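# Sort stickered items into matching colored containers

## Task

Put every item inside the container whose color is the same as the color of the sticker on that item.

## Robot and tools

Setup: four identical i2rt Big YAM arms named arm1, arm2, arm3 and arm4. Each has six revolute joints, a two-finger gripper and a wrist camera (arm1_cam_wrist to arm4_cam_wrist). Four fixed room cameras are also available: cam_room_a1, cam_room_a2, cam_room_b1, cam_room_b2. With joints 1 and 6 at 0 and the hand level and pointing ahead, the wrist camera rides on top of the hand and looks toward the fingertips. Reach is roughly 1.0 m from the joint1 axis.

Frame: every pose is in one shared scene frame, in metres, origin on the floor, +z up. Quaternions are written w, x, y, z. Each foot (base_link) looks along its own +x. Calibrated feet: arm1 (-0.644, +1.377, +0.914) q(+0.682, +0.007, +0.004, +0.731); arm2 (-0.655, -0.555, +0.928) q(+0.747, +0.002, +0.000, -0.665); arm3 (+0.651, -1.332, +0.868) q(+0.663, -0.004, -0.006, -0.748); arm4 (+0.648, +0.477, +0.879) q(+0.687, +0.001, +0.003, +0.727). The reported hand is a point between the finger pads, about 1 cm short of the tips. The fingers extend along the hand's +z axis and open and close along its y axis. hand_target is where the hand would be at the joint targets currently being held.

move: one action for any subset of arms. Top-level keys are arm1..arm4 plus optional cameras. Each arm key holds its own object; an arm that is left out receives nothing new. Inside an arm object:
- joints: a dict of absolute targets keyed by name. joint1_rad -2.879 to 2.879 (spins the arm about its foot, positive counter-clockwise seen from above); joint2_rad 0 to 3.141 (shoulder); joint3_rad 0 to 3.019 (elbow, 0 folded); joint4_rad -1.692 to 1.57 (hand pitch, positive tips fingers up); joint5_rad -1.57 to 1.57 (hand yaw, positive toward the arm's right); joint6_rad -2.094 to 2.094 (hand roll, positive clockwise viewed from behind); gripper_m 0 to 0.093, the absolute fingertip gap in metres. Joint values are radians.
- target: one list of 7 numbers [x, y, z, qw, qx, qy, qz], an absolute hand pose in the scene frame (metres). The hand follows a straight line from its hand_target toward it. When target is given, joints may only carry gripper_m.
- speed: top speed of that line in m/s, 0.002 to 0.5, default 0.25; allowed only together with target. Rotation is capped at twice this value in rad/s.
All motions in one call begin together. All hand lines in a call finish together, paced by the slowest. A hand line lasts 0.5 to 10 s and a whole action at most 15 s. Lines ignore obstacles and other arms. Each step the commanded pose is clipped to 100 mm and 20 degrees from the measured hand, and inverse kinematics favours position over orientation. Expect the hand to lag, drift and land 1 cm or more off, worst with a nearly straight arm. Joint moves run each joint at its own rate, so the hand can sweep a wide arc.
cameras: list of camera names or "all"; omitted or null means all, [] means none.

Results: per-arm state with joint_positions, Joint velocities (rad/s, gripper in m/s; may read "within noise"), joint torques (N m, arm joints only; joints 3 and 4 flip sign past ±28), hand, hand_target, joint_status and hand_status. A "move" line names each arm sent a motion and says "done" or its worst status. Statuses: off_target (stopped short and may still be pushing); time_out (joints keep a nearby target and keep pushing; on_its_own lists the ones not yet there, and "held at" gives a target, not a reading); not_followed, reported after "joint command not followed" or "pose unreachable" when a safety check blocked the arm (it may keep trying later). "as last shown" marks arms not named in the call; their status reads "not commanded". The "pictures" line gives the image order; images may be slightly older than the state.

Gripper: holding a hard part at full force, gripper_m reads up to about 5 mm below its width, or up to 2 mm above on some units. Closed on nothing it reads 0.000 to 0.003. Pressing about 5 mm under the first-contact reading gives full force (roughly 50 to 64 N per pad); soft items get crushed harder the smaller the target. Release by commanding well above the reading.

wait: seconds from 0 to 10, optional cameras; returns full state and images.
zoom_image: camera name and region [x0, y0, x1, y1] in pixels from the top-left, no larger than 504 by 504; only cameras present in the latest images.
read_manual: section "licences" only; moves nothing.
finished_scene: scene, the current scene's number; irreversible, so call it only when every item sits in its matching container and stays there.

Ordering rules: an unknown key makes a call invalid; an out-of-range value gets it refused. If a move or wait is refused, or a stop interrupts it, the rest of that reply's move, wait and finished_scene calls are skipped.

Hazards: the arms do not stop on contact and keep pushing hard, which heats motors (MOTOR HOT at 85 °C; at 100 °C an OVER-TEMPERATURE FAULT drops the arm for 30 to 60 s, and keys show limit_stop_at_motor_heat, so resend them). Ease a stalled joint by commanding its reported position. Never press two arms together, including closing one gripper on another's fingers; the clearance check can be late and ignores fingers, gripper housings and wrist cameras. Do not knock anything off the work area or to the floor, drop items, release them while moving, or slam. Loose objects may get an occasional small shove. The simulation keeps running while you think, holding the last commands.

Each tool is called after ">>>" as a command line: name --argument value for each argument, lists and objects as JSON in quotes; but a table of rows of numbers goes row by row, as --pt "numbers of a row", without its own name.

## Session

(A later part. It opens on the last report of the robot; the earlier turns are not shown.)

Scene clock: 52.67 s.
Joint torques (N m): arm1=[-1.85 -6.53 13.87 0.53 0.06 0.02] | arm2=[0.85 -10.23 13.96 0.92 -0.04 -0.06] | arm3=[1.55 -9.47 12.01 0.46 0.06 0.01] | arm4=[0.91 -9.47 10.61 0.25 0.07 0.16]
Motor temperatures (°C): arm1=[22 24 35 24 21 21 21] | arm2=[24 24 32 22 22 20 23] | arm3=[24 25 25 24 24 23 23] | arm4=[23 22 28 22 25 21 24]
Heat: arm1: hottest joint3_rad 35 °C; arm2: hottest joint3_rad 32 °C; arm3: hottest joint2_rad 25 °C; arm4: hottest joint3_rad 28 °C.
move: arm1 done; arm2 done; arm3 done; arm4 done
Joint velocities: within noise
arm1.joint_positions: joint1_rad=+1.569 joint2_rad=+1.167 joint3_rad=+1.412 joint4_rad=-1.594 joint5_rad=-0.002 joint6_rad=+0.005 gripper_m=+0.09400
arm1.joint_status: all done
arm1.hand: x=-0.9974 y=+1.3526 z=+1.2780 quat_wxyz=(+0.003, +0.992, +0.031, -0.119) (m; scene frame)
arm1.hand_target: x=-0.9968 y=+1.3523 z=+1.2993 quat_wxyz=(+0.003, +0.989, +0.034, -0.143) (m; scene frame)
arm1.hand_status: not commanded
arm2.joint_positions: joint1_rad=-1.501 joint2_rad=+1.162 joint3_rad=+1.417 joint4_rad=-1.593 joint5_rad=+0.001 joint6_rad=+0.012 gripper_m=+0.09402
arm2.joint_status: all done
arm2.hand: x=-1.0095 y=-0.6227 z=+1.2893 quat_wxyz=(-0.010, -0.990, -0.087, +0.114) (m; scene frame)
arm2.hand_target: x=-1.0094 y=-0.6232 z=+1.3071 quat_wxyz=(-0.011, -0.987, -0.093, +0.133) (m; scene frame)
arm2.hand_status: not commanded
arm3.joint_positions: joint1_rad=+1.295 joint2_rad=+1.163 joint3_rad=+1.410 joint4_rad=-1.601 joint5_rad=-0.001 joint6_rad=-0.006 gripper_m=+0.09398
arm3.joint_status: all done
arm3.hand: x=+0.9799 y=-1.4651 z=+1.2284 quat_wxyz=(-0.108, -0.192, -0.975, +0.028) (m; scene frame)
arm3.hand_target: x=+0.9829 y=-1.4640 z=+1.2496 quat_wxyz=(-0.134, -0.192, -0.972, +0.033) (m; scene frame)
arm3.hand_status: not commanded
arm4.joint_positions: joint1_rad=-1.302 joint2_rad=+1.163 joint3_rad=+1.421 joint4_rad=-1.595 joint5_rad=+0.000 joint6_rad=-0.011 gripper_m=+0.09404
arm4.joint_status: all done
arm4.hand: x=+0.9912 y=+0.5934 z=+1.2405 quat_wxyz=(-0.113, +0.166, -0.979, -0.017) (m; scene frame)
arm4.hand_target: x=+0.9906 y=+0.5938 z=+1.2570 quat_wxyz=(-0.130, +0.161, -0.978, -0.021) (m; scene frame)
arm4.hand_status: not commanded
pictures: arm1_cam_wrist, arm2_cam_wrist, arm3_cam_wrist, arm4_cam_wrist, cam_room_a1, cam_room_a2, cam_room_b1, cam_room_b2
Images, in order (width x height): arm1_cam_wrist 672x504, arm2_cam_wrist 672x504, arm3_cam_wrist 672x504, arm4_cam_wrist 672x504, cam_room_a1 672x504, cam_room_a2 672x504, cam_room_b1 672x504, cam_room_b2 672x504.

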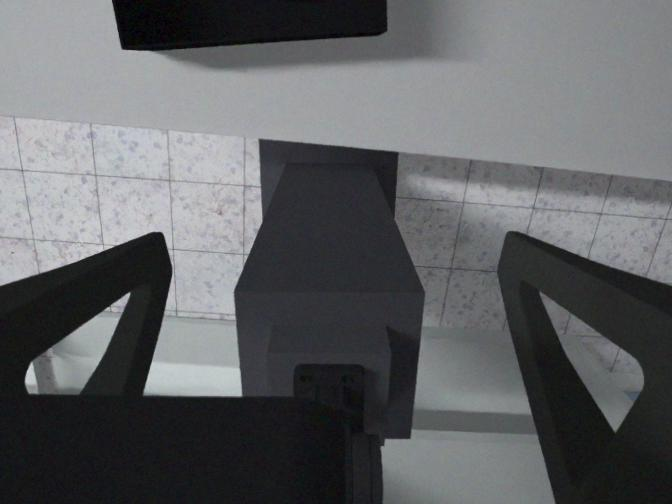

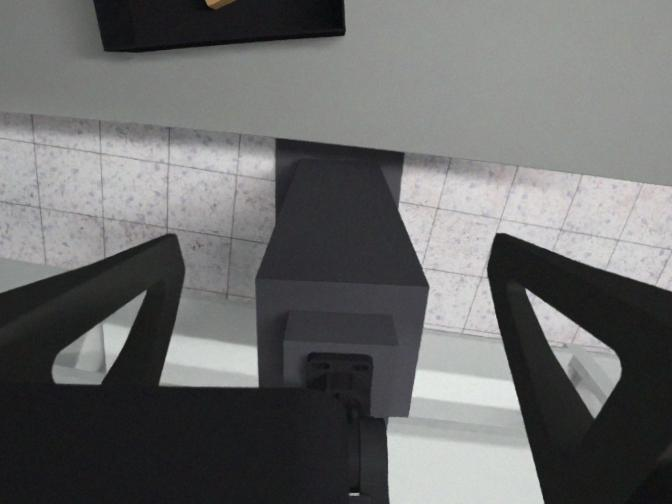

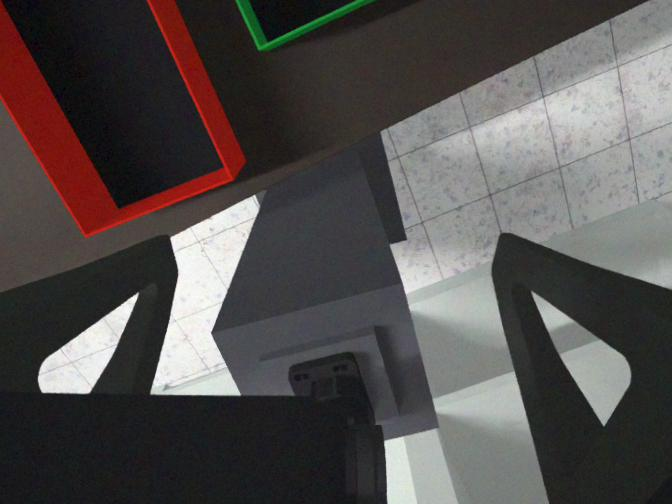

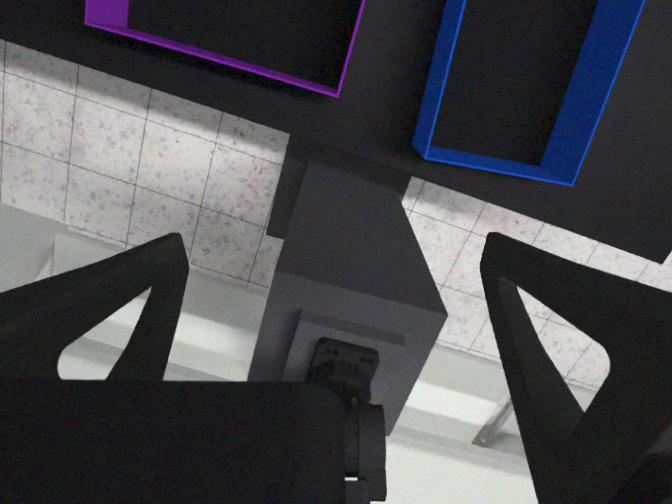

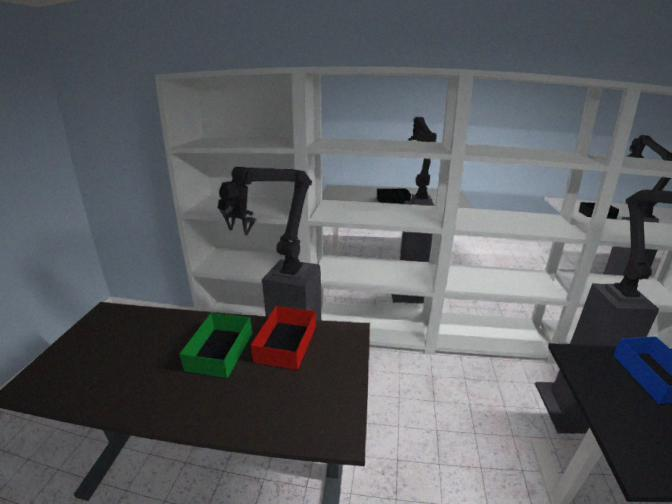

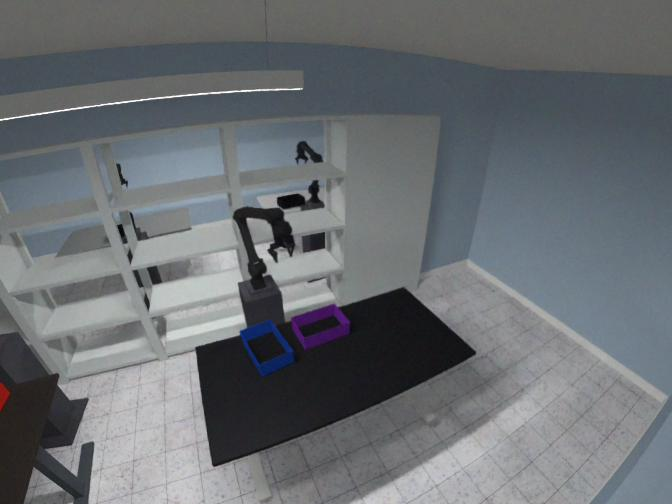

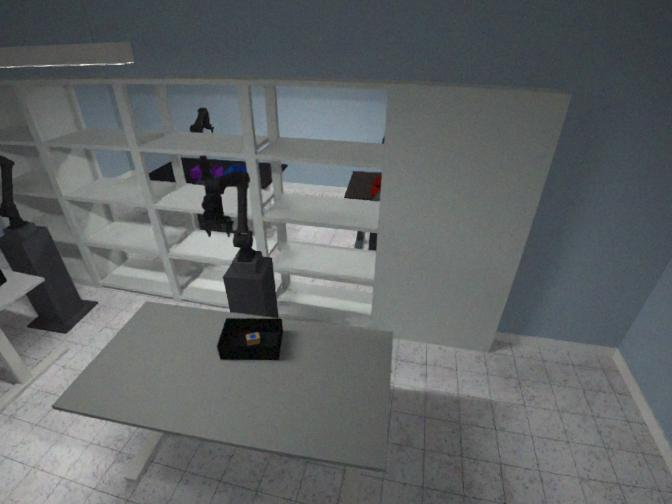

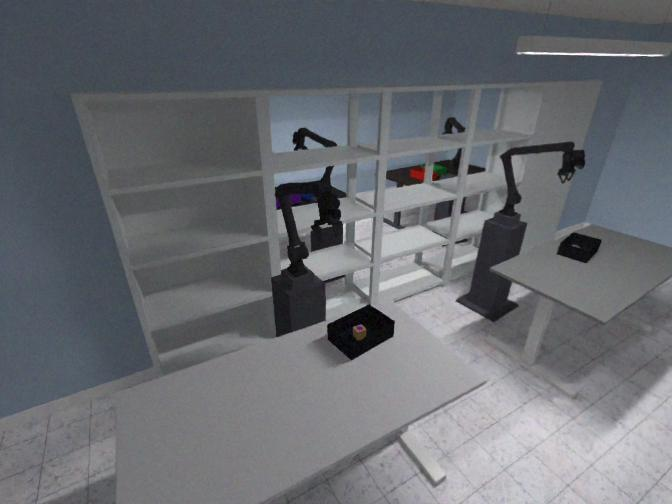

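>>> move --arm1 '{"target":[-1.28,1.36,1.12,0,1,0.03,0],"speed":0.4}' --arm2 '{"target":[-1.28,-0.6,1.12,0,1,0.05,0],"speed":0.4}' --arm4 '{"target":[1.28,0.55,1.12,0,0,1,0],"speed":0.4}' --arm3 '{"target":[1.28,-1.45,1.12,0,0,1,0],"speed":0.4}'

Scene clock: 63.27 s.
Joint torques (N m): arm1=[-2.73 -19.55 15.69 -0.03 0.04 -0.02] | arm2=[0.21 -22.01 15.64 0.05 0.11 -0.04] | arm3=[1.38 -24.88 12.74 -0.47 -0.08 -0.13] | arm4=[0.03 -22.71 12 -0.39 0.17 0.18]
Motor temperatures (°C): arm1=[22 24 35 24 21 21 21] | arm2=[24 25 32 22 22 20 23] | arm3=[24 25 26 24 24 23 23] | arm4=[23 22 30 22 25 21 24]
Heat: arm1: hottest joint3_rad 35 °C; arm2: hottest joint3_rad 32 °C; arm3: hottest joint3_rad 26 °C; arm4: hottest joint3_rad 30 °C.
move: arm1 off_target; arm2 off_target; arm3 off_target; arm4 off_target
Joint velocities: within noise
arm1.joint_positions: joint1_rad=+1.539 joint2_rad=+2.072 joint3_rad=+2.024 joint4_rad=-1.598 joint5_rad=-0.003 joint6_rad=-0.026 gripper_m=+0.09400
arm1.joint_status: not commanded
arm1.hand: x=-1.2671 y=+1.3537 z=+1.0901 quat_wxyz=(+0.000, +0.999, +0.031, +0.030) (m; scene frame)
arm1.hand_target: x=-1.2783 y=+1.3599 z=+1.1200 quat_wxyz=(+0.000, +1.000, +0.030, +0.000) (m; scene frame)
arm1.hand_status: off_target (0.033 m and 3.4 deg from the pose sent, 0.324 m and 13.6 deg at the start)
arm2.joint_positions: joint1_rad=-1.611 joint2_rad=+1.991 joint3_rad=+1.931 joint4_rad=-1.539 joint5_rad=-0.006 joint6_rad=-0.018 gripper_m=+0.09402
arm2.joint_status: not commanded
arm2.hand: x=-1.2663 y=-0.6032 z=+1.1069 quat_wxyz=(-0.001, -0.999, -0.047, -0.015) (m; scene frame)
arm2.hand_target: x=-1.2792 y=-0.6000 z=+1.1201 quat_wxyz=(+0.000, -0.999, -0.050, +0.001) (m; scene frame)
arm2.hand_status: off_target (0.019 m and 1.7 deg from the pose sent, 0.320 m and 13.9 deg at the start)
arm3.joint_positions: joint1_rad=+1.491 joint2_rad=+2.065 joint3_rad=+2.155 joint4_rad=-1.697 joint5_rad=-0.011 joint6_rad=-0.186 gripper_m=+0.09398
arm3.joint_status: not commanded
arm3.hand: x=+1.2710 y=-1.4532 z=+1.0905 quat_wxyz=(+0.016, -0.008, -1.000, -0.002) (m; scene frame)
arm3.hand_target: x=+1.2783 y=-1.4498 z=+1.1196 quat_wxyz=(-0.014, +0.000, -1.000, +0.003) (m; scene frame)
arm3.hand_status: off_target (0.031 m and 2.0 deg from the pose sent, 0.319 m and 25.7 deg at the start; a joint's target at an end of its range on 24 of 52 steps)
arm4.joint_positions: joint1_rad=-1.514 joint2_rad=+2.024 joint3_rad=+2.109 joint4_rad=-1.669 joint5_rad=-0.006 joint6_rad=+0.099 gripper_m=+0.09404
arm4.joint_status: not commanded
arm4.hand: x=+1.2709 y=+0.5495 z=+1.1038 quat_wxyz=(+0.009, +0.007, -1.000, +0.000) (m; scene frame)
arm4.hand_target: x=+1.2791 y=+0.5498 z=+1.1196 quat_wxyz=(-0.008, +0.000, -1.000, -0.001) (m; scene frame)
arm4.hand_status: off_target (0.019 m and 1.3 deg from the pose sent, 0.316 m and 23.3 deg at the start; a joint's target at an end of its range on 22 of 52 steps)
pictures: arm1_cam_wrist, arm2_cam_wrist, arm3_cam_wrist, arm4_cam_wrist, cam_room_a1, cam_room_a2, cam_room_b1, cam_room_b2
Images, in order (width x height): arm1_cam_wrist 672x504, arm2_cam_wrist 672x504, arm3_cam_wrist 672x504, arm4_cam_wrist 672x504, cam_room_a1 672x504, cam_room_a2 672x504, cam_room_b1 672x504, cam_room_b2 672x504.

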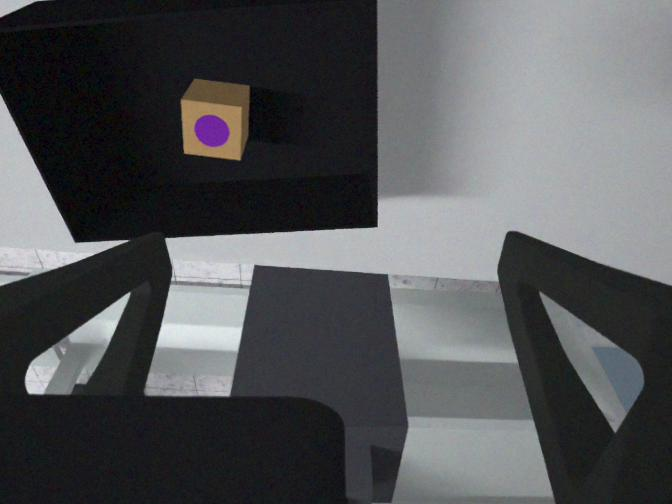

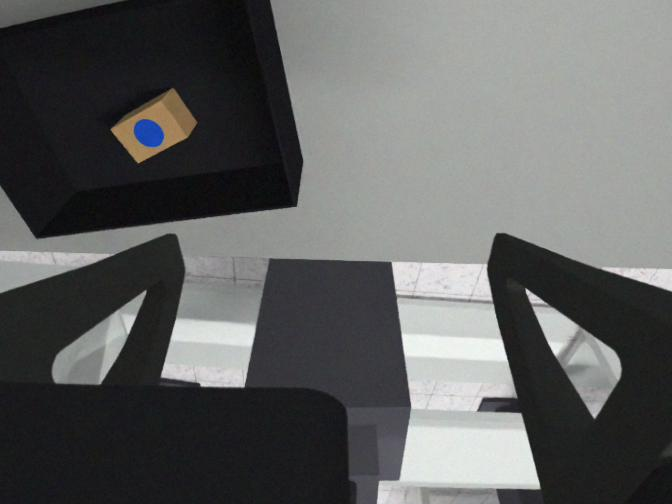

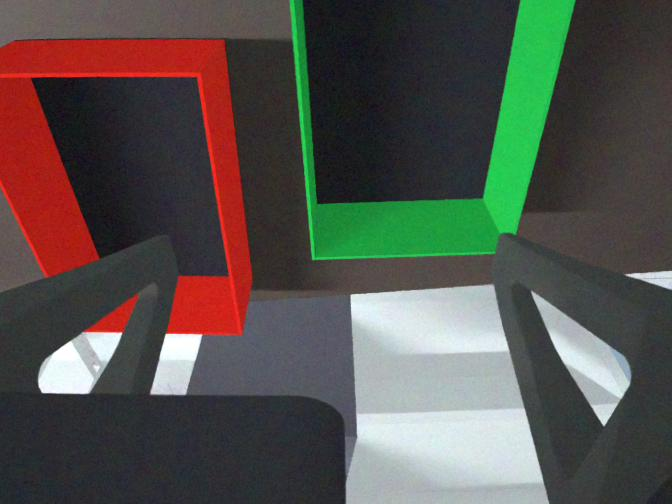

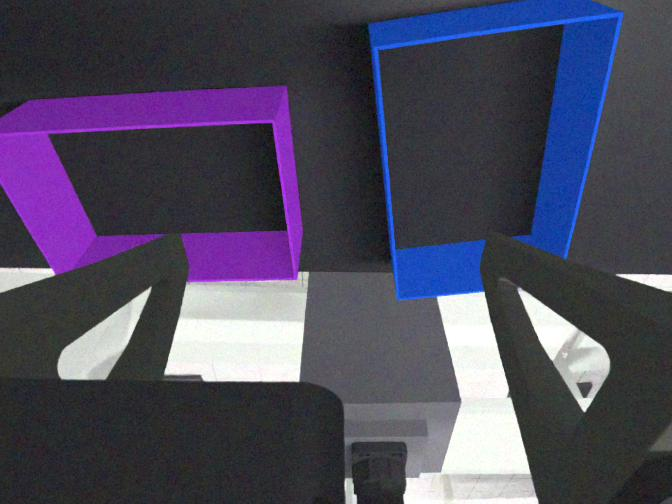

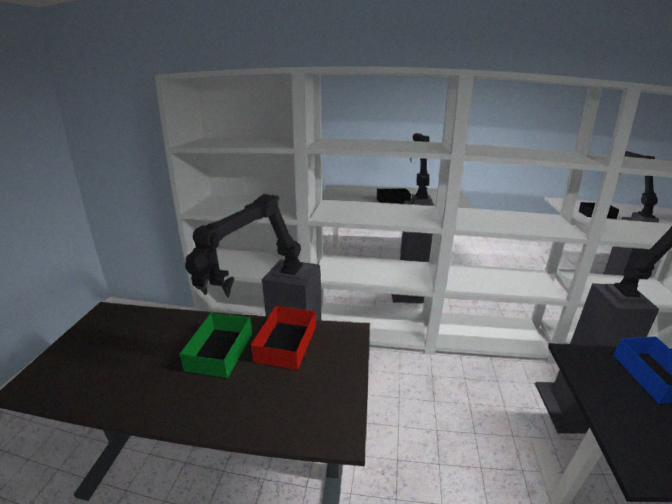

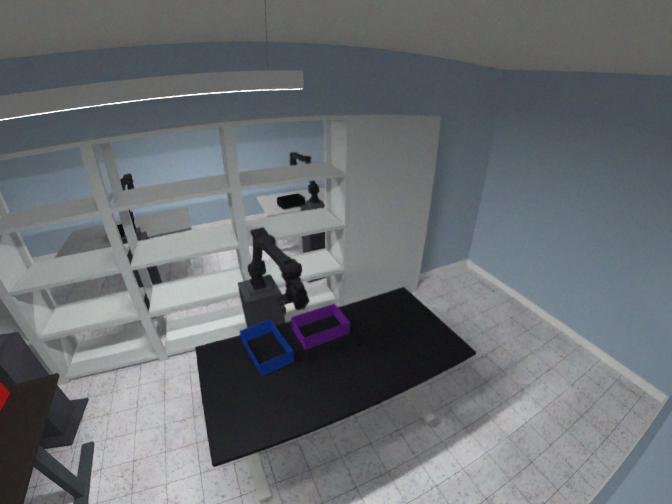

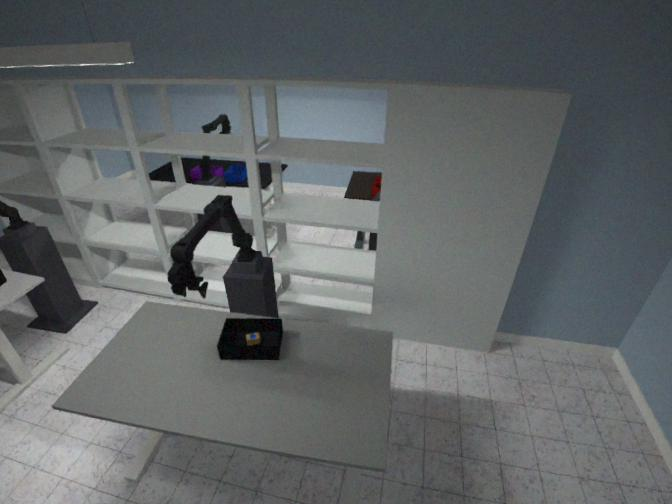

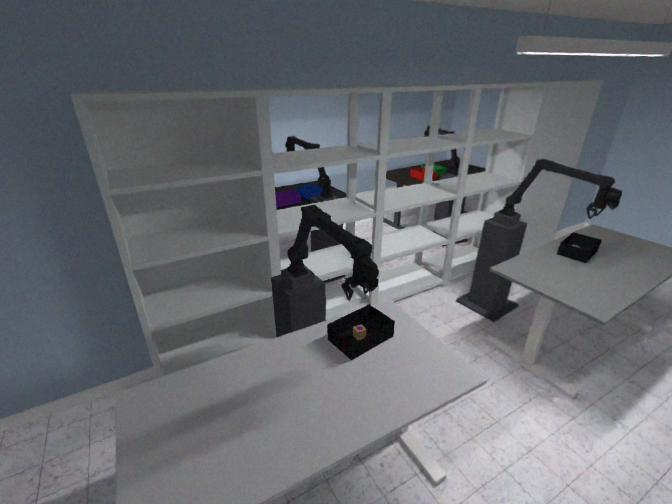

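>>> move --arm1 '{"target":[-1.2,1.26,1.04,0,1,0.0,0],"speed":0.4}' --arm2 '{"target":[-1.19,-0.75,1.04,0,1,0.0,0],"speed":0.4}' --arm4 '{"joints":{"joint1_rad":0.5,"joint2_rad":0.6,"joint3_rad":1.3,"joint4_rad":-0.7}}' --arm3 '{"joints":{"joint1_rad":0,"joint2_rad":0.6,"joint3_rad":1.3,"joint4_rad":-0.7}}' --cameras '["arm1_cam_wrist","arm2_cam_wrist"]'

Scene clock: 81.47 s.
Joint torques (N m): arm1=[-2.14 -18.02 10.35 0.73 0.08 0.09] | arm2=[0.79 -22.3 9.63 1.14 0.12 0.21] | arm3=[0.56 1.67 7.75 2.15 -0.1 -0.1] | arm4=[1.03 1.61 7.71 1.91 0.21 0.12]
Motor temperatures (°C): arm1=[22 26 37 23 21 21 21] | arm2=[24 26 35 22 22 20 23] | arm3=[24 27 29 24 24 23 23] | arm4=[23 25 32 22 24 21 24]
Heat: arm1: hottest joint3_rad 37 °C; arm2: hottest joint3_rad 35 °C; arm3: hottest joint3_rad 29 °C; arm4: hottest joint3_rad 32 °C.
move: arm1 off_target; arm2 done; arm3 done; arm4 done
Joint velocities: within noise
arm1.joint_positions: joint1_rad=+1.715 joint2_rad=+1.921 joint3_rad=+1.609 joint4_rad=-1.321 joint5_rad=-0.007 joint6_rad=+0.198 gripper_m=+0.09400
arm1.joint_status: not commanded
arm1.hand: x=-1.1930 y=+1.2571 z=+1.0224 quat_wxyz=(-0.004, +1.000, +0.007, +0.023) (m; scene frame)
arm1.hand_target: x=-1.1997 y=+1.2601 z=+1.0401 quat_wxyz=(+0.000, +1.000, +0.000, +0.000) (m; scene frame)
arm1.hand_status: off_target (0.019 m and 2.9 deg from the pose sent, 0.126 m and 4.9 deg at the start)
arm2.joint_positions: joint1_rad=-1.341 joint2_rad=+1.896 joint3_rad=+1.599 joint4_rad=-1.287 joint5_rad=-0.005 joint6_rad=+0.335 gripper_m=+0.09402
arm2.joint_status: not commanded
arm2.hand: x=-1.1905 y=-0.7496 z=+1.0364 quat_wxyz=(+0.001, -1.000, -0.006, -0.008) (m; scene frame)
arm2.hand_target: x=-1.1900 y=-0.7501 z=+1.0401 quat_wxyz=(+0.000, -1.000, +0.000, +0.000) (m; scene frame)
arm2.hand_status: done (0.004 m and 1.2 deg from the pose sent, 0.178 m and 5.7 deg at the start)
arm3.joint_positions: joint1_rad=+0.011 joint2_rad=+0.598 joint3_rad=+1.303 joint4_rad=-0.711 joint5_rad=-0.011 joint6_rad=-0.188 gripper_m=+0.09399
arm3.joint_status: all done
arm3.hand: x=+0.6203 y=-1.6050 z=+1.5172 quat_wxyz=(-0.426, -0.476, -0.519, +0.568) (m; scene frame)
arm3.hand_target: x=+0.6176 y=-1.6066 z=+1.5178 quat_wxyz=(-0.423, -0.475, -0.517, +0.573) (m; scene frame)
arm3.hand_status: not commanded
arm4.joint_positions: joint1_rad=+0.496 joint2_rad=+0.594 joint3_rad=+1.303 joint4_rad=-0.713 joint5_rad=-0.006 joint6_rad=+0.102 gripper_m=+0.09405
arm4.joint_status: all done
arm4.hand: x=+0.5024 y=+0.7195 z=+1.5252 quat_wxyz=(-0.308, +0.601, -0.377, -0.635) (m; scene frame)
arm4.hand_target: x=+0.4999 y=+0.7221 z=+1.5254 quat_wxyz=(-0.305, +0.597, -0.379, -0.638) (m; scene frame)
arm4.hand_status: not commanded
pictures: arm1_cam_wrist, arm2_cam_wrist
Images, in order (width x height): arm1_cam_wrist 672x504, arm2_cam_wrist 672x504.

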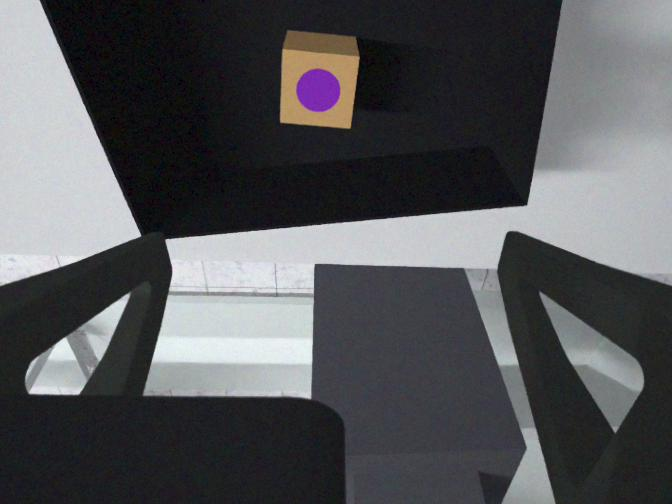

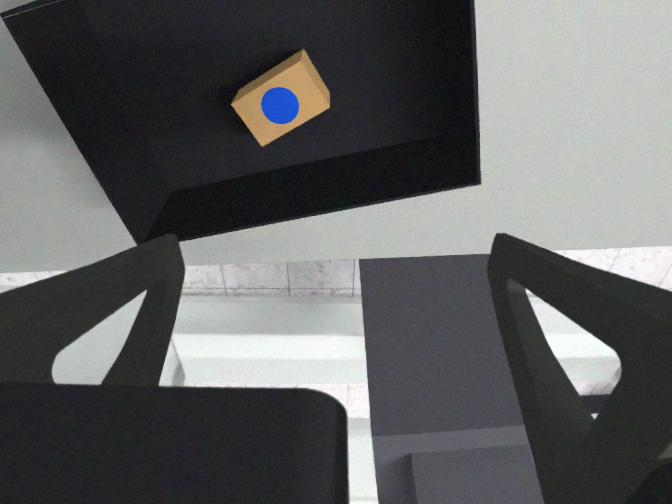

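>>> move --arm1 '{"target":[-1.168,1.248,0.89,0,0.999,-0.04,0],"speed":0.4}' --arm2 '{"target":[-1.142,-0.788,0.89,0,0.866,-0.5,0],"speed":0.4}' --cameras '["arm1_cam_wrist","arm2_cam_wrist"]'

Scene clock: 98.37 s.
Joint torques (N m): arm1=[-0.67 -14.15 8.59 0.66 0.1 0.12] | arm2=[1.32 -17.9 8.1 1.17 0.23 0.21] | arm3=[0.62 1.73 7.82 2.15 -0.1 -0.08] | arm4=[1.03 1.44 7.71 1.88 0.22 0.15]
Motor temperatures (°C): arm1=[22 26 35 23 21 21 21] | arm2=[24 27 32 22 22 20 23] | arm3=[24 26 29 24 24 23 23] | arm4=[23 23 32 22 24 21 24]
Heat: arm1: hottest joint3_rad 35 °C; arm2: hottest joint3_rad 32 °C; arm3: hottest joint3_rad 29 °C; arm4: hottest joint3_rad 32 °C.
move: arm1 done; arm2 off_target
Joint velocities: within noise
arm1.joint_positions: joint1_rad=+1.734 joint2_rad=+1.990 joint3_rad=+1.337 joint4_rad=-0.942 joint5_rad=-0.007 joint6_rad=+0.313 gripper_m=+0.09400
arm1.joint_status: not commanded
arm1.hand: x=-1.1651 y=+1.2537 z=+0.8926 quat_wxyz=(-0.001, +0.999, -0.041, +0.005) (m; scene frame)
arm1.hand_target: x=-1.1678 y=+1.2480 z=+0.8900 quat_wxyz=(+0.000, +0.999, -0.040, +0.000) (m; scene frame)
arm1.hand_status: done (0.007 m and 0.6 deg from the pose sent, 0.135 m and 6.1 deg at the start)
arm2.joint_positions: joint1_rad=-1.247 joint2_rad=+1.968 joint3_rad=+1.333 joint4_rad=-0.908 joint5_rad=-0.005 joint6_rad=+1.479 gripper_m=+0.09402
arm2.joint_status: not commanded
arm2.hand: x=-1.1480 y=-0.7880 z=+0.9076 quat_wxyz=(-0.011, -0.868, +0.496, +0.006) (m; scene frame)
arm2.hand_target: x=-1.1416 y=-0.7878 z=+0.8904 quat_wxyz=(+0.000, -0.866, +0.500, +0.000) (m; scene frame)
arm2.hand_status: off_target (0.019 m and 1.5 deg from the pose sent, 0.159 m and 60.7 deg at the start)
arm3, arm4: as last shown
pictures: arm1_cam_wrist, arm2_cam_wrist
Images, in order (width x height): arm1_cam_wrist 672x504, arm2_cam_wrist 672x504.

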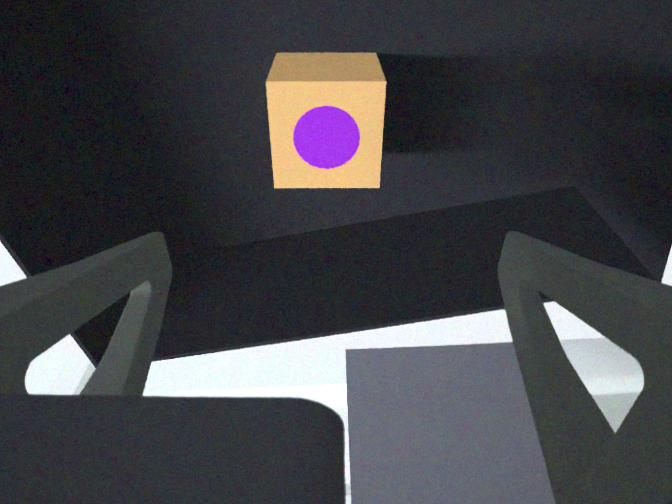

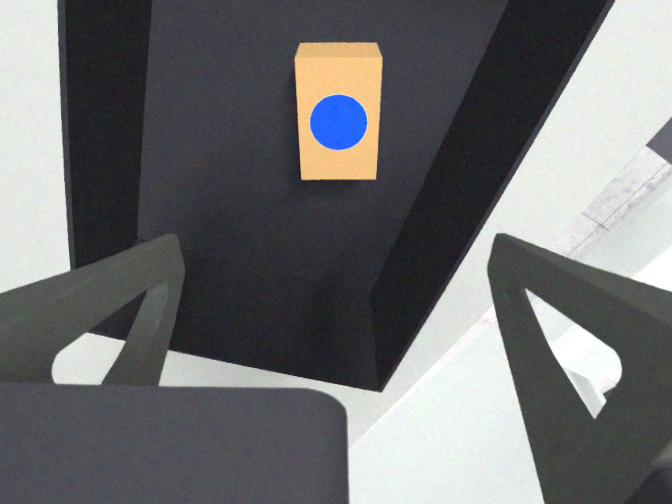

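>>> move --arm1 '{"target":[-1.153,1.25,0.775,0,0.999,-0.04,0],"speed":0.25}' --arm2 '{"target":[-1.143,-0.796,0.775,0,0.866,-0.5,0],"speed":0.25}' --cameras '["arm1_cam_wrist","arm2_cam_wrist"]'

Scene clock: 104.20 s.
Joint torques (N m): arm1=[-1.26 -16.62 7.13 0.91 0.08 0.11] | arm2=[1.44 -20.42 7.68 1.02 0.18 0.21] | arm3=[0.5 1.79 7.75 2.17 -0.09 -0.1] | arm4=[0.73 1.85 7.71 1.87 0.2 0.12]
Motor temperatures (°C): arm1=[22 26 34 23 21 21 21] | arm2=[24 27 31 22 22 20 23] | arm3=[24 26 28 24 24 23 23] | arm4=[23 23 32 22 24 21 24]
Heat: arm1: hottest joint3_rad 34 °C; arm2: hottest joint3_rad 31 °C; arm3: hottest joint3_rad 28 °C; arm4: hottest joint3_rad 32 °C.
move: arm1 off_target; arm2 done
Joint velocities: within noise
arm1.joint_positions: joint1_rad=+1.736 joint2_rad=+2.193 joint3_rad=+1.252 joint4_rad=-0.681 joint5_rad=-0.007 joint6_rad=+0.318 gripper_m=+0.09400
arm1.joint_status: not commanded
arm1.hand: x=-1.1420 y=+1.2585 z=+0.7660 quat_wxyz=(-0.004, +0.999, -0.042, +0.018) (m; scene frame)
arm1.hand_target: x=-1.1527 y=+1.2501 z=+0.7752 quat_wxyz=(+0.000, +0.999, -0.040, +0.000) (m; scene frame)
arm1.hand_status: off_target (0.017 m and 2.1 deg from the pose sent, 0.118 m and 0.6 deg at the start)
arm2.joint_positions: joint1_rad=-1.237 joint2_rad=+2.208 joint3_rad=+1.316 joint4_rad=-0.686 joint5_rad=-0.004 joint6_rad=+1.492 gripper_m=+0.09403
arm2.joint_status: not commanded
arm2.hand: x=-1.1405 y=-0.7899 z=+0.7779 quat_wxyz=(+0.004, -0.867, +0.498, -0.004) (m; scene frame)
arm2.hand_target: x=-1.1430 y=-0.7961 z=+0.7751 quat_wxyz=(+0.000, -0.866, +0.500, +0.000) (m; scene frame)
arm2.hand_status: done (0.007 m and 0.7 deg from the pose sent, 0.133 m and 1.5 deg at the start)
arm3, arm4: as last shown
pictures: arm1_cam_wrist, arm2_cam_wrist
Images, in order (width x height): arm1_cam_wrist 672x504, arm2_cam_wrist 672x504.

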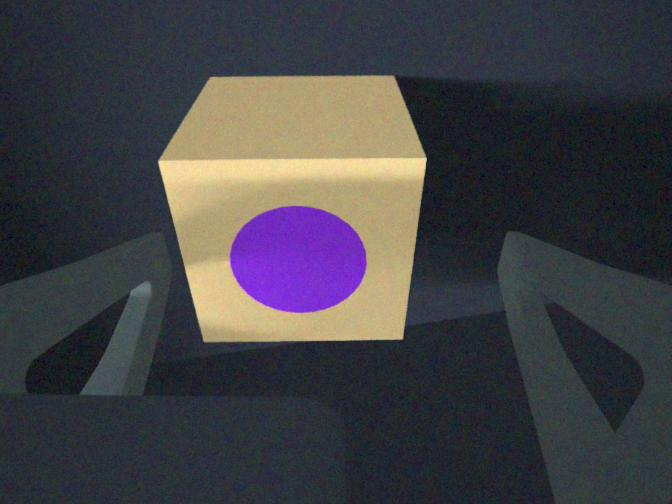

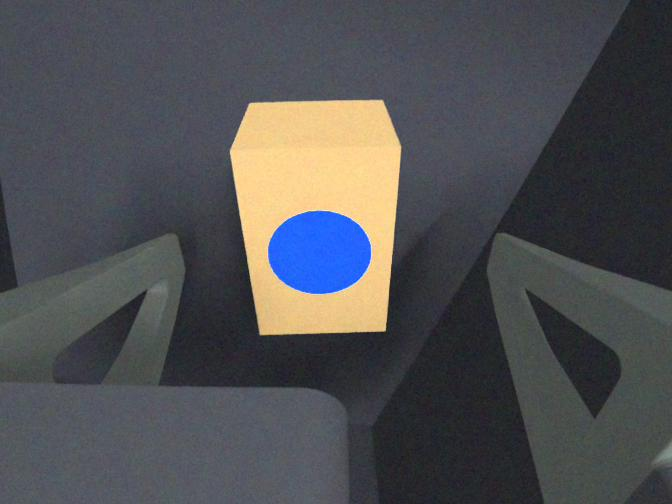

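>>> move --arm1 '{"joints":{"gripper_m":0.04}}' --arm2 '{"joints":{"gripper_m":0.03}}' --cameras '["arm1_cam_wrist","arm2_cam_wrist"]'

>>> move --arm1 '{"target":[-1.12,1.25,1.1,0,0.999,-0.04,0],"speed":0.3}' --arm2 '{"target":[-1.1,-0.78,1.1,0,0.866,-0.5,0],"speed":0.3}' --cameras '["arm1_cam_wrist","arm2_cam_wrist"]'

Scene clock: 108.80 s.
Joint torques (N m): arm1=[-0.97 -17.03 7.01 0.84 0.07 0.08] | arm2=[1.49 -20.54 7.68 1.03 0.19 0.2] | arm3=[0.62 1.85 7.76 2.15 -0.1 -0.1] | arm4=[1.14 1.73 7.61 1.94 0.23 0.15]
Motor temperatures (°C): arm1=[22 26 33 23 21 21 21] | arm2=[24 27 31 22 22 20 23] | arm3=[24 26 28 24 24 23 23] | arm4=[23 23 32 22 24 21 24]
Heat: arm1: hottest joint3_rad 33 °C; arm2: hottest joint3_rad 31 °C; arm3: hottest joint3_rad 28 °C; arm4: hottest joint3_rad 32 °C.
move: arm1 off_target; arm2 done
Joint velocities: within noise
arm1.joint_positions: joint1_rad=+1.737 joint2_rad=+2.193 joint3_rad=+1.252 joint4_rad=-0.680 joint5_rad=-0.007 joint6_rad=+0.318 gripper_m=+0.05303
arm1.joint_status: gripper_m off_target (ended at +0.05305, target +0.04000)
arm1.hand: x=-1.1420 y=+1.2583 z=+0.7660 quat_wxyz=(-0.004, +0.999, -0.042, +0.017) (m; scene frame)
arm1.hand_target: x=-1.1527 y=+1.2501 z=+0.7752 quat_wxyz=(+0.000, +0.999, -0.040, +0.000) (m; scene frame)
arm1.hand_status: not commanded
arm2.joint_positions: joint1_rad=-1.237 joint2_rad=+2.208 joint3_rad=+1.316 joint4_rad=-0.686 joint5_rad=-0.004 joint6_rad=+1.493 gripper_m=+0.03011
arm2.joint_status: all done
arm2.hand: x=-1.1405 y=-0.7899 z=+0.7779 quat_wxyz=(+0.004, -0.867, +0.498, -0.004) (m; scene frame)
arm2.hand_target: x=-1.1430 y=-0.7961 z=+0.7751 quat_wxyz=(+0.000, -0.866, +0.500, +0.000) (m; scene frame)
arm2.hand_status: not commanded
arm3, arm4: as last shown
pictures: arm1_cam_wrist, arm2_cam_wrist
Images, in order (width x height): arm1_cam_wrist 672x504, arm2_cam_wrist 672x504.

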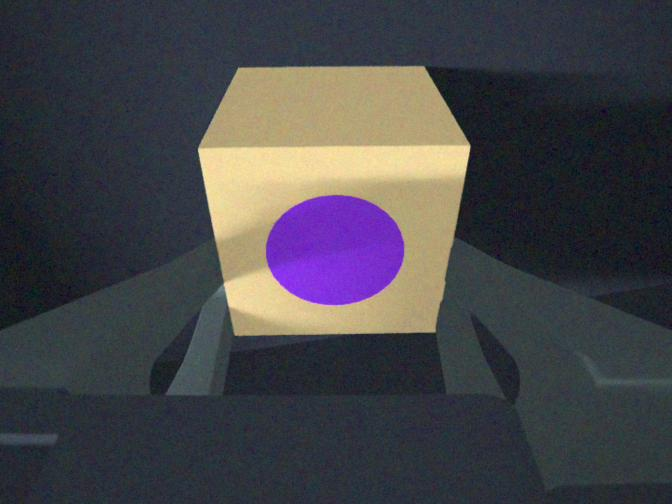

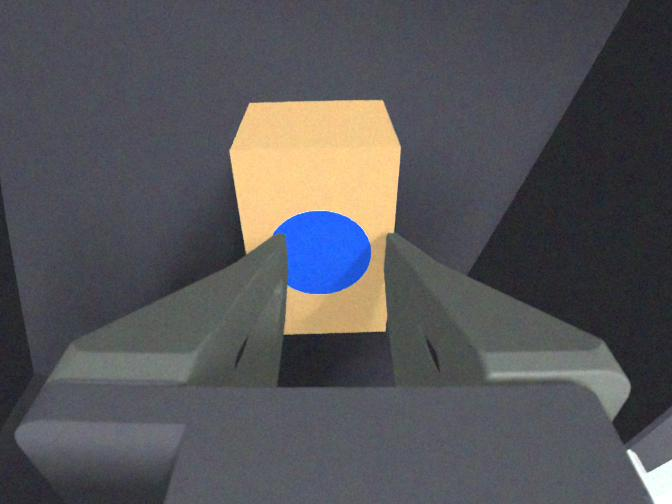

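Scene clock: 110.63 s.
Joint torques (N m): arm1=[-0.85 -12.63 13.76 -0.25 0.06 0.15] | arm2=[1.61 -15.97 13.68 0.09 0.18 0.21] | arm3=[0.5 1.61 7.79 2.18 -0.11 -0.09] | arm4=[1.26 1.96 7.71 1.91 0.21 0.11]
Motor temperatures (°C): arm1=[22 26 33 23 21 21 21] | arm2=[24 27 31 22 22 20 23] | arm3=[24 26 28 24 24 23 23] | arm4=[23 23 32 22 24 21 24]
Heat: arm1: hottest joint3_rad 33 °C; arm2: hottest joint3_rad 31 °C; arm3: hottest joint3_rad 28 °C; arm4: hottest joint3_rad 32 °C.
move: arm1 off_target; arm2 off_target
Joint velocities: within noise
arm1.joint_positions: joint1_rad=+1.749 joint2_rad=+1.663 joint3_rad=+1.416 joint4_rad=-1.371 joint5_rad=-0.007 joint6_rad=+0.329 gripper_m=+0.05301
arm1.joint_status: not commanded
arm1.hand: x=-1.1095 y=+1.2582 z=+1.0835 quat_wxyz=(-0.004, +0.999, -0.042, +0.016) (m; scene frame)
arm1.hand_target: x=-1.1193 y=+1.2501 z=+1.1000 quat_wxyz=(+0.000, +0.999, -0.040, +0.000) (m; scene frame)
arm1.hand_status: off_target (0.021 m and 1.9 deg from the pose sent, 0.335 m and 2.1 deg at the start)
arm2.joint_positions: joint1_rad=-1.231 joint2_rad=+1.647 joint3_rad=+1.407 joint4_rad=-1.338 joint5_rad=-0.004 joint6_rad=+1.500 gripper_m=+0.03011
arm2.joint_status: not commanded
arm2.hand: x=-1.0929 y=-0.7713 z=+1.0929 quat_wxyz=(+0.004, -0.867, +0.498, -0.004) (m; scene frame)
arm2.hand_target: x=-1.0997 y=-0.7798 z=+1.1000 quat_wxyz=(+0.000, -0.866, +0.500, +0.000) (m; scene frame)
arm2.hand_status: off_target (0.013 m and 0.7 deg from the pose sent, 0.325 m and 0.7 deg at the start)
arm3, arm4: as last shown
pictures: arm1_cam_wrist, arm2_cam_wrist
Images, in order (width x height): arm1_cam_wrist 672x504, arm2_cam_wrist 672x504.

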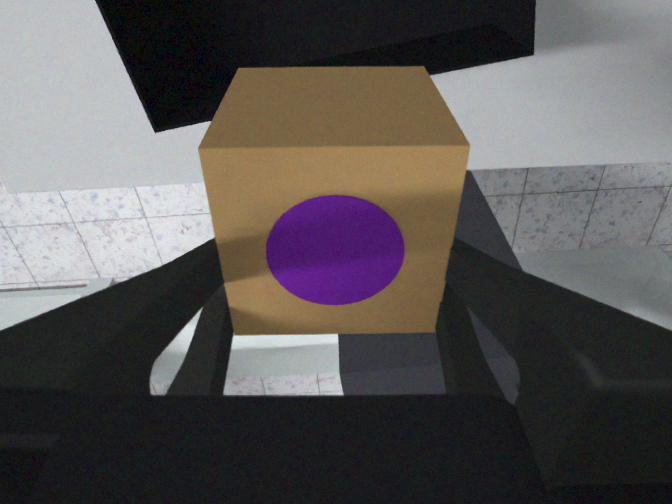

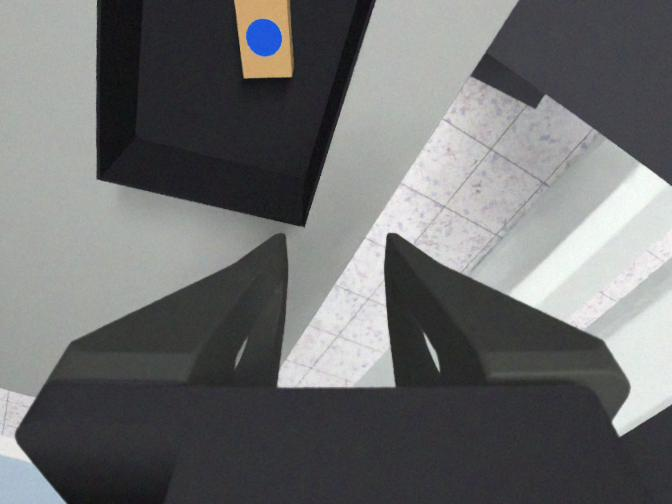

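>>> move --arm1 '{"joints":{"joint2_rad":0.9,"joint3_rad":1.3,"joint4_rad":-1.5,"joint6_rad":0}}' --arm2 '{"joints":{"gripper_m":0.09}}' --cameras '[]'

>>> move --arm1 '{"joints":{"joint1_rad":-2.30}}' --arm2 '{"target":[-1.146,-0.803,0.86,0,0.866,-0.5,0],"speed":0.3}' --cameras '[]'

>>> move --arm1 '{"target":[-0.328,1.132,1.08,0.204,0.316,0.923,-0.070],"speed":0.3}' --arm2 '{"target":[-1.146,-0.803,0.753,0,0.866,-0.5,0],"speed":0.25}' --cameras '["arm1_cam_wrist","arm2_cam_wrist","cam_room_b1","cam_room_a2"]'

Scene clock: 171.80 s.
Joint torques (N m): arm1=[-0.56 -0.85 12.51 0.99 0.06 -0.02] | arm2=[1.55 -15.85 13.64 0.09 0.19 0.21] | arm3=[0.5 1.79 7.77 2.17 -0.09 -0.09] | arm4=[0.91 2.02 7.73 1.78 0.23 0.18]
Motor temperatures (°C): arm1=[22 26 36 23 21 21 22] | arm2=[24 26 32 22 22 20 23] | arm3=[24 25 28 24 24 23 23] | arm4=[23 22 31 22 24 21 24]
Heat: arm1: hottest joint3_rad 36 °C; arm2: hottest joint3_rad 32 °C; arm3: hottest joint3_rad 28 °C; arm4: hottest joint3_rad 31 °C.
move: arm1 done; arm2 done
Joint velocities: within noise
arm1.joint_positions: joint1_rad=+1.749 joint2_rad=+0.897 joint3_rad=+1.276 joint4_rad=-1.494 joint5_rad=-0.007 joint6_rad=+0.008 gripper_m=+0.05301
arm1.joint_status: all done
arm1.hand: x=-0.9301 y=+1.3019 z=+1.3079 quat_wxyz=(+0.030, +0.965, +0.117, -0.231) (m; scene frame)
arm1.hand_target: x=-0.9302 y=+1.2985 z=+1.3175 quat_wxyz=(+0.031, +0.962, +0.126, -0.238) (m; scene frame)
arm1.hand_status: not commanded
arm2.joint_positions: joint1_rad=-1.230 joint2_rad=+1.647 joint3_rad=+1.407 joint4_rad=-1.338 joint5_rad=-0.004 joint6_rad=+1.501 gripper_m=+0.08989
arm2.joint_status: all done
arm2.hand: x=-1.0927 y=-0.7714 z=+1.0929 quat_wxyz=(+0.004, -0.867, +0.498, -0.004) (m; scene frame)
arm2.hand_target: x=-1.0997 y=-0.7800 z=+1.1000 quat_wxyz=(+0.000, -0.866, +0.500, +0.000) (m; scene frame)
arm2.hand_status: not commanded
arm3, arm4: as last shown
pictures: none
No camera images: "cameras" was empty.

Scene clock: 174.47 s.
Joint torques (N m): arm1=[-2.67 -2.43 12.72 0.87 -0.04 -0.05] | arm2=[1.44 -19.66 9.4 1.03 0.19 0.21] | arm3=[0.56 1.67 7.75 2.17 -0.09 -0.09] | arm4=[0.97 1.61 7.68 1.91 0.22 0.15]
Motor temperatures (°C): arm1=[22 26 36 23 21 21 22] | arm2=[24 26 32 22 22 20 23] | arm3=[24 25 28 24 24 23 23] | arm4=[23 22 31 22 24 21 24]
Heat: arm1: hottest joint3_rad 36 °C; arm2: hottest joint3_rad 32 °C; arm3: hottest joint3_rad 28 °C; arm4: hottest joint3_rad 31 °C.
move: arm1 done; arm2 done
Joint velocities: within noise
arm1.joint_positions: joint1_rad=-2.295 joint2_rad=+0.915 joint3_rad=+1.276 joint4_rad=-1.494 joint5_rad=-0.005 joint6_rad=+0.005 gripper_m=+0.05302
arm1.joint_status: all done
arm1.hand: x=-0.3947 y=+1.1899 z=+1.2942 quat_wxyz=(-0.199, -0.316, -0.925, +0.068) (m; scene frame)
arm1.hand_target: x=-0.3978 y=+1.1910 z=+1.3088 quat_wxyz=(-0.214, -0.314, -0.922, +0.074) (m; scene frame)
arm1.hand_status: not commanded
arm2.joint_positions: joint1_rad=-1.230 joint2_rad=+2.054 joint3_rad=+1.334 joint4_rad=-0.860 joint5_rad=-0.004 joint6_rad=+1.501 gripper_m=+0.08990
arm2.joint_status: not commanded
arm2.hand: x=-1.1416 y=-0.7952 z=+0.8631 quat_wxyz=(+0.005, -0.867, +0.498, -0.004) (m; scene frame)
arm2.hand_target: x=-1.1459 y=-0.8031 z=+0.8602 quat_wxyz=(+0.000, -0.866, +0.500, +0.000) (m; scene frame)
arm2.hand_status: done (0.009 m and 0.8 deg from the pose sent, 0.241 m and 0.7 deg at the start)
arm3, arm4: as last shown
pictures: none
No camera images: "cameras" was empty.

Scene clock: 176.00 s.
Joint torques (N m): arm1=[-2.32 -5.83 11.85 1.73 -0.07 -0.05] | arm2=[1.49 -19.14 8.31 1.1 0.2 0.21] | arm3=[0.56 1.61 7.75 2.19 -0.1 -0.1] | arm4=[1.26 1.79 7.68 1.87 0.22 0.14]
Motor temperatures (°C): arm1=[22 26 36 23 21 21 22] | arm2=[24 26 32 22 22 20 23] | arm3=[24 25 28 24 24 23 23] | arm4=[23 22 31 22 24 21 24]
Heat: arm1: hottest joint3_rad 36 °C; arm2: hottest joint3_rad 32 °C; arm3: hottest joint3_rad 28 °C; arm4: hottest joint3_rad 31 °C.
move: arm1 off_target; arm2 off_target
Joint velocities: within noise
arm1.joint_positions: joint1_rad=-2.296 joint2_rad=+1.149 joint3_rad=+0.833 joint4_rad=-0.850 joint5_rad=-0.007 joint6_rad=+0.005 gripper_m=+0.05301
arm1.joint_status: not commanded
arm1.hand: x=-0.3332 y=+1.1404 z=+1.0677 quat_wxyz=(-0.184, -0.317, -0.928, +0.062) (m; scene frame)
arm1.hand_target: x=-0.3283 y=+1.1321 z=+1.0801 quat_wxyz=(-0.204, -0.316, -0.924, +0.070) (m; scene frame)
arm1.hand_status: off_target (0.016 m and 2.6 deg from the pose sent, 0.232 m and 0.6 deg at the start)
arm2.joint_positions: joint1_rad=-1.230 joint2_rad=+2.243 joint3_rad=+1.334 joint4_rad=-0.661 joint5_rad=-0.004 joint6_rad=+1.501 gripper_m=+0.08990
arm2.joint_status: not commanded
arm2.hand: x=-1.1441 y=-0.7962 z=+0.7638 quat_wxyz=(+0.000, -0.867, +0.498, -0.001) (m; scene frame)
arm2.hand_target: x=-1.1458 y=-0.8028 z=+0.7533 quat_wxyz=(+0.000, -0.866, +0.500, +0.000) (m; scene frame)
arm2.hand_status: off_target (0.013 m and 0.3 deg from the pose sent, 0.110 m and 0.8 deg at the start)
arm3, arm4: as last shown
pictures: arm1_cam_wrist, arm2_cam_wrist, cam_room_a2, cam_room_b1
Images, in order (width x height): arm1_cam_wrist 672x504, arm2_cam_wrist 672x504, cam_room_a2 672x504, cam_room_b1 672x504.

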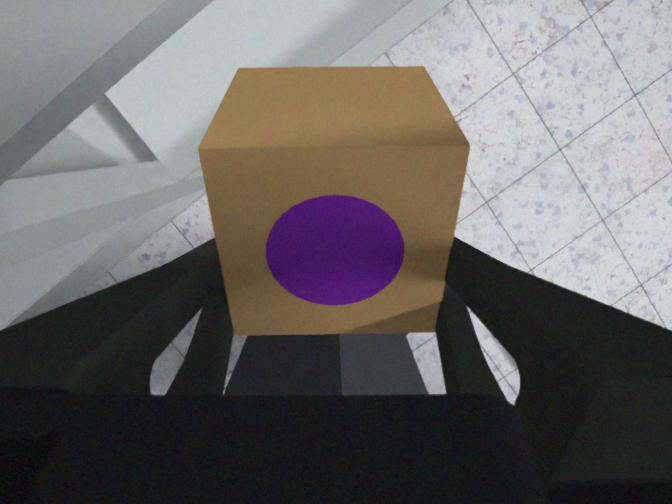

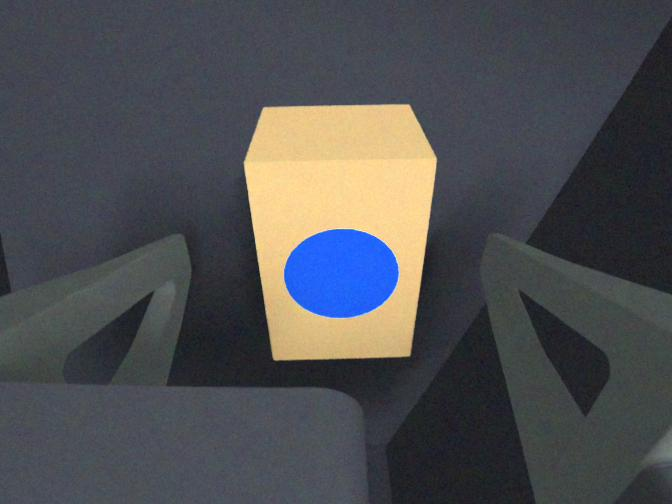

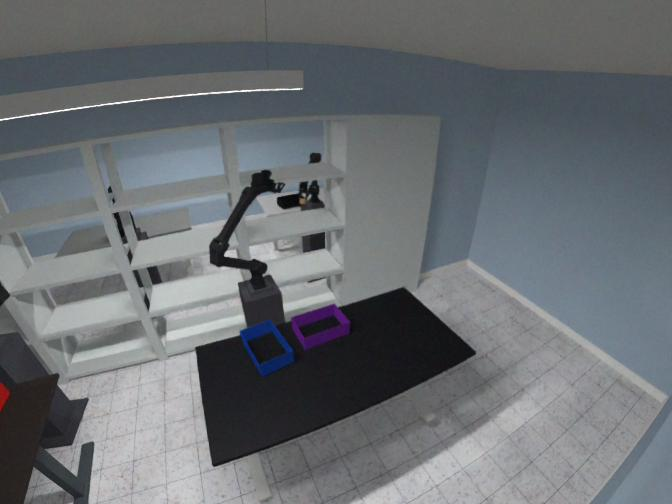

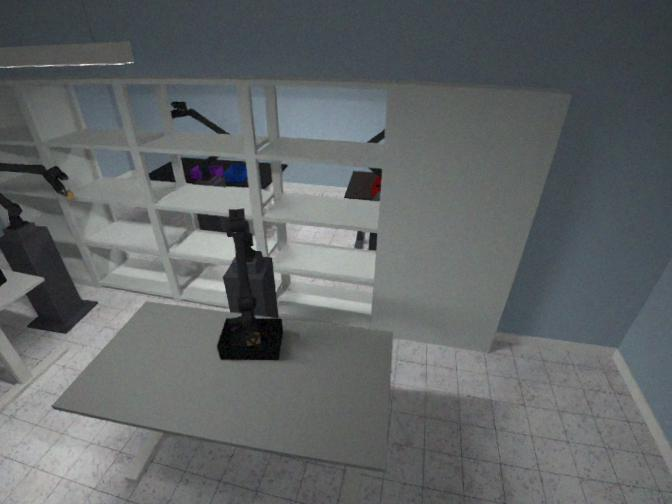

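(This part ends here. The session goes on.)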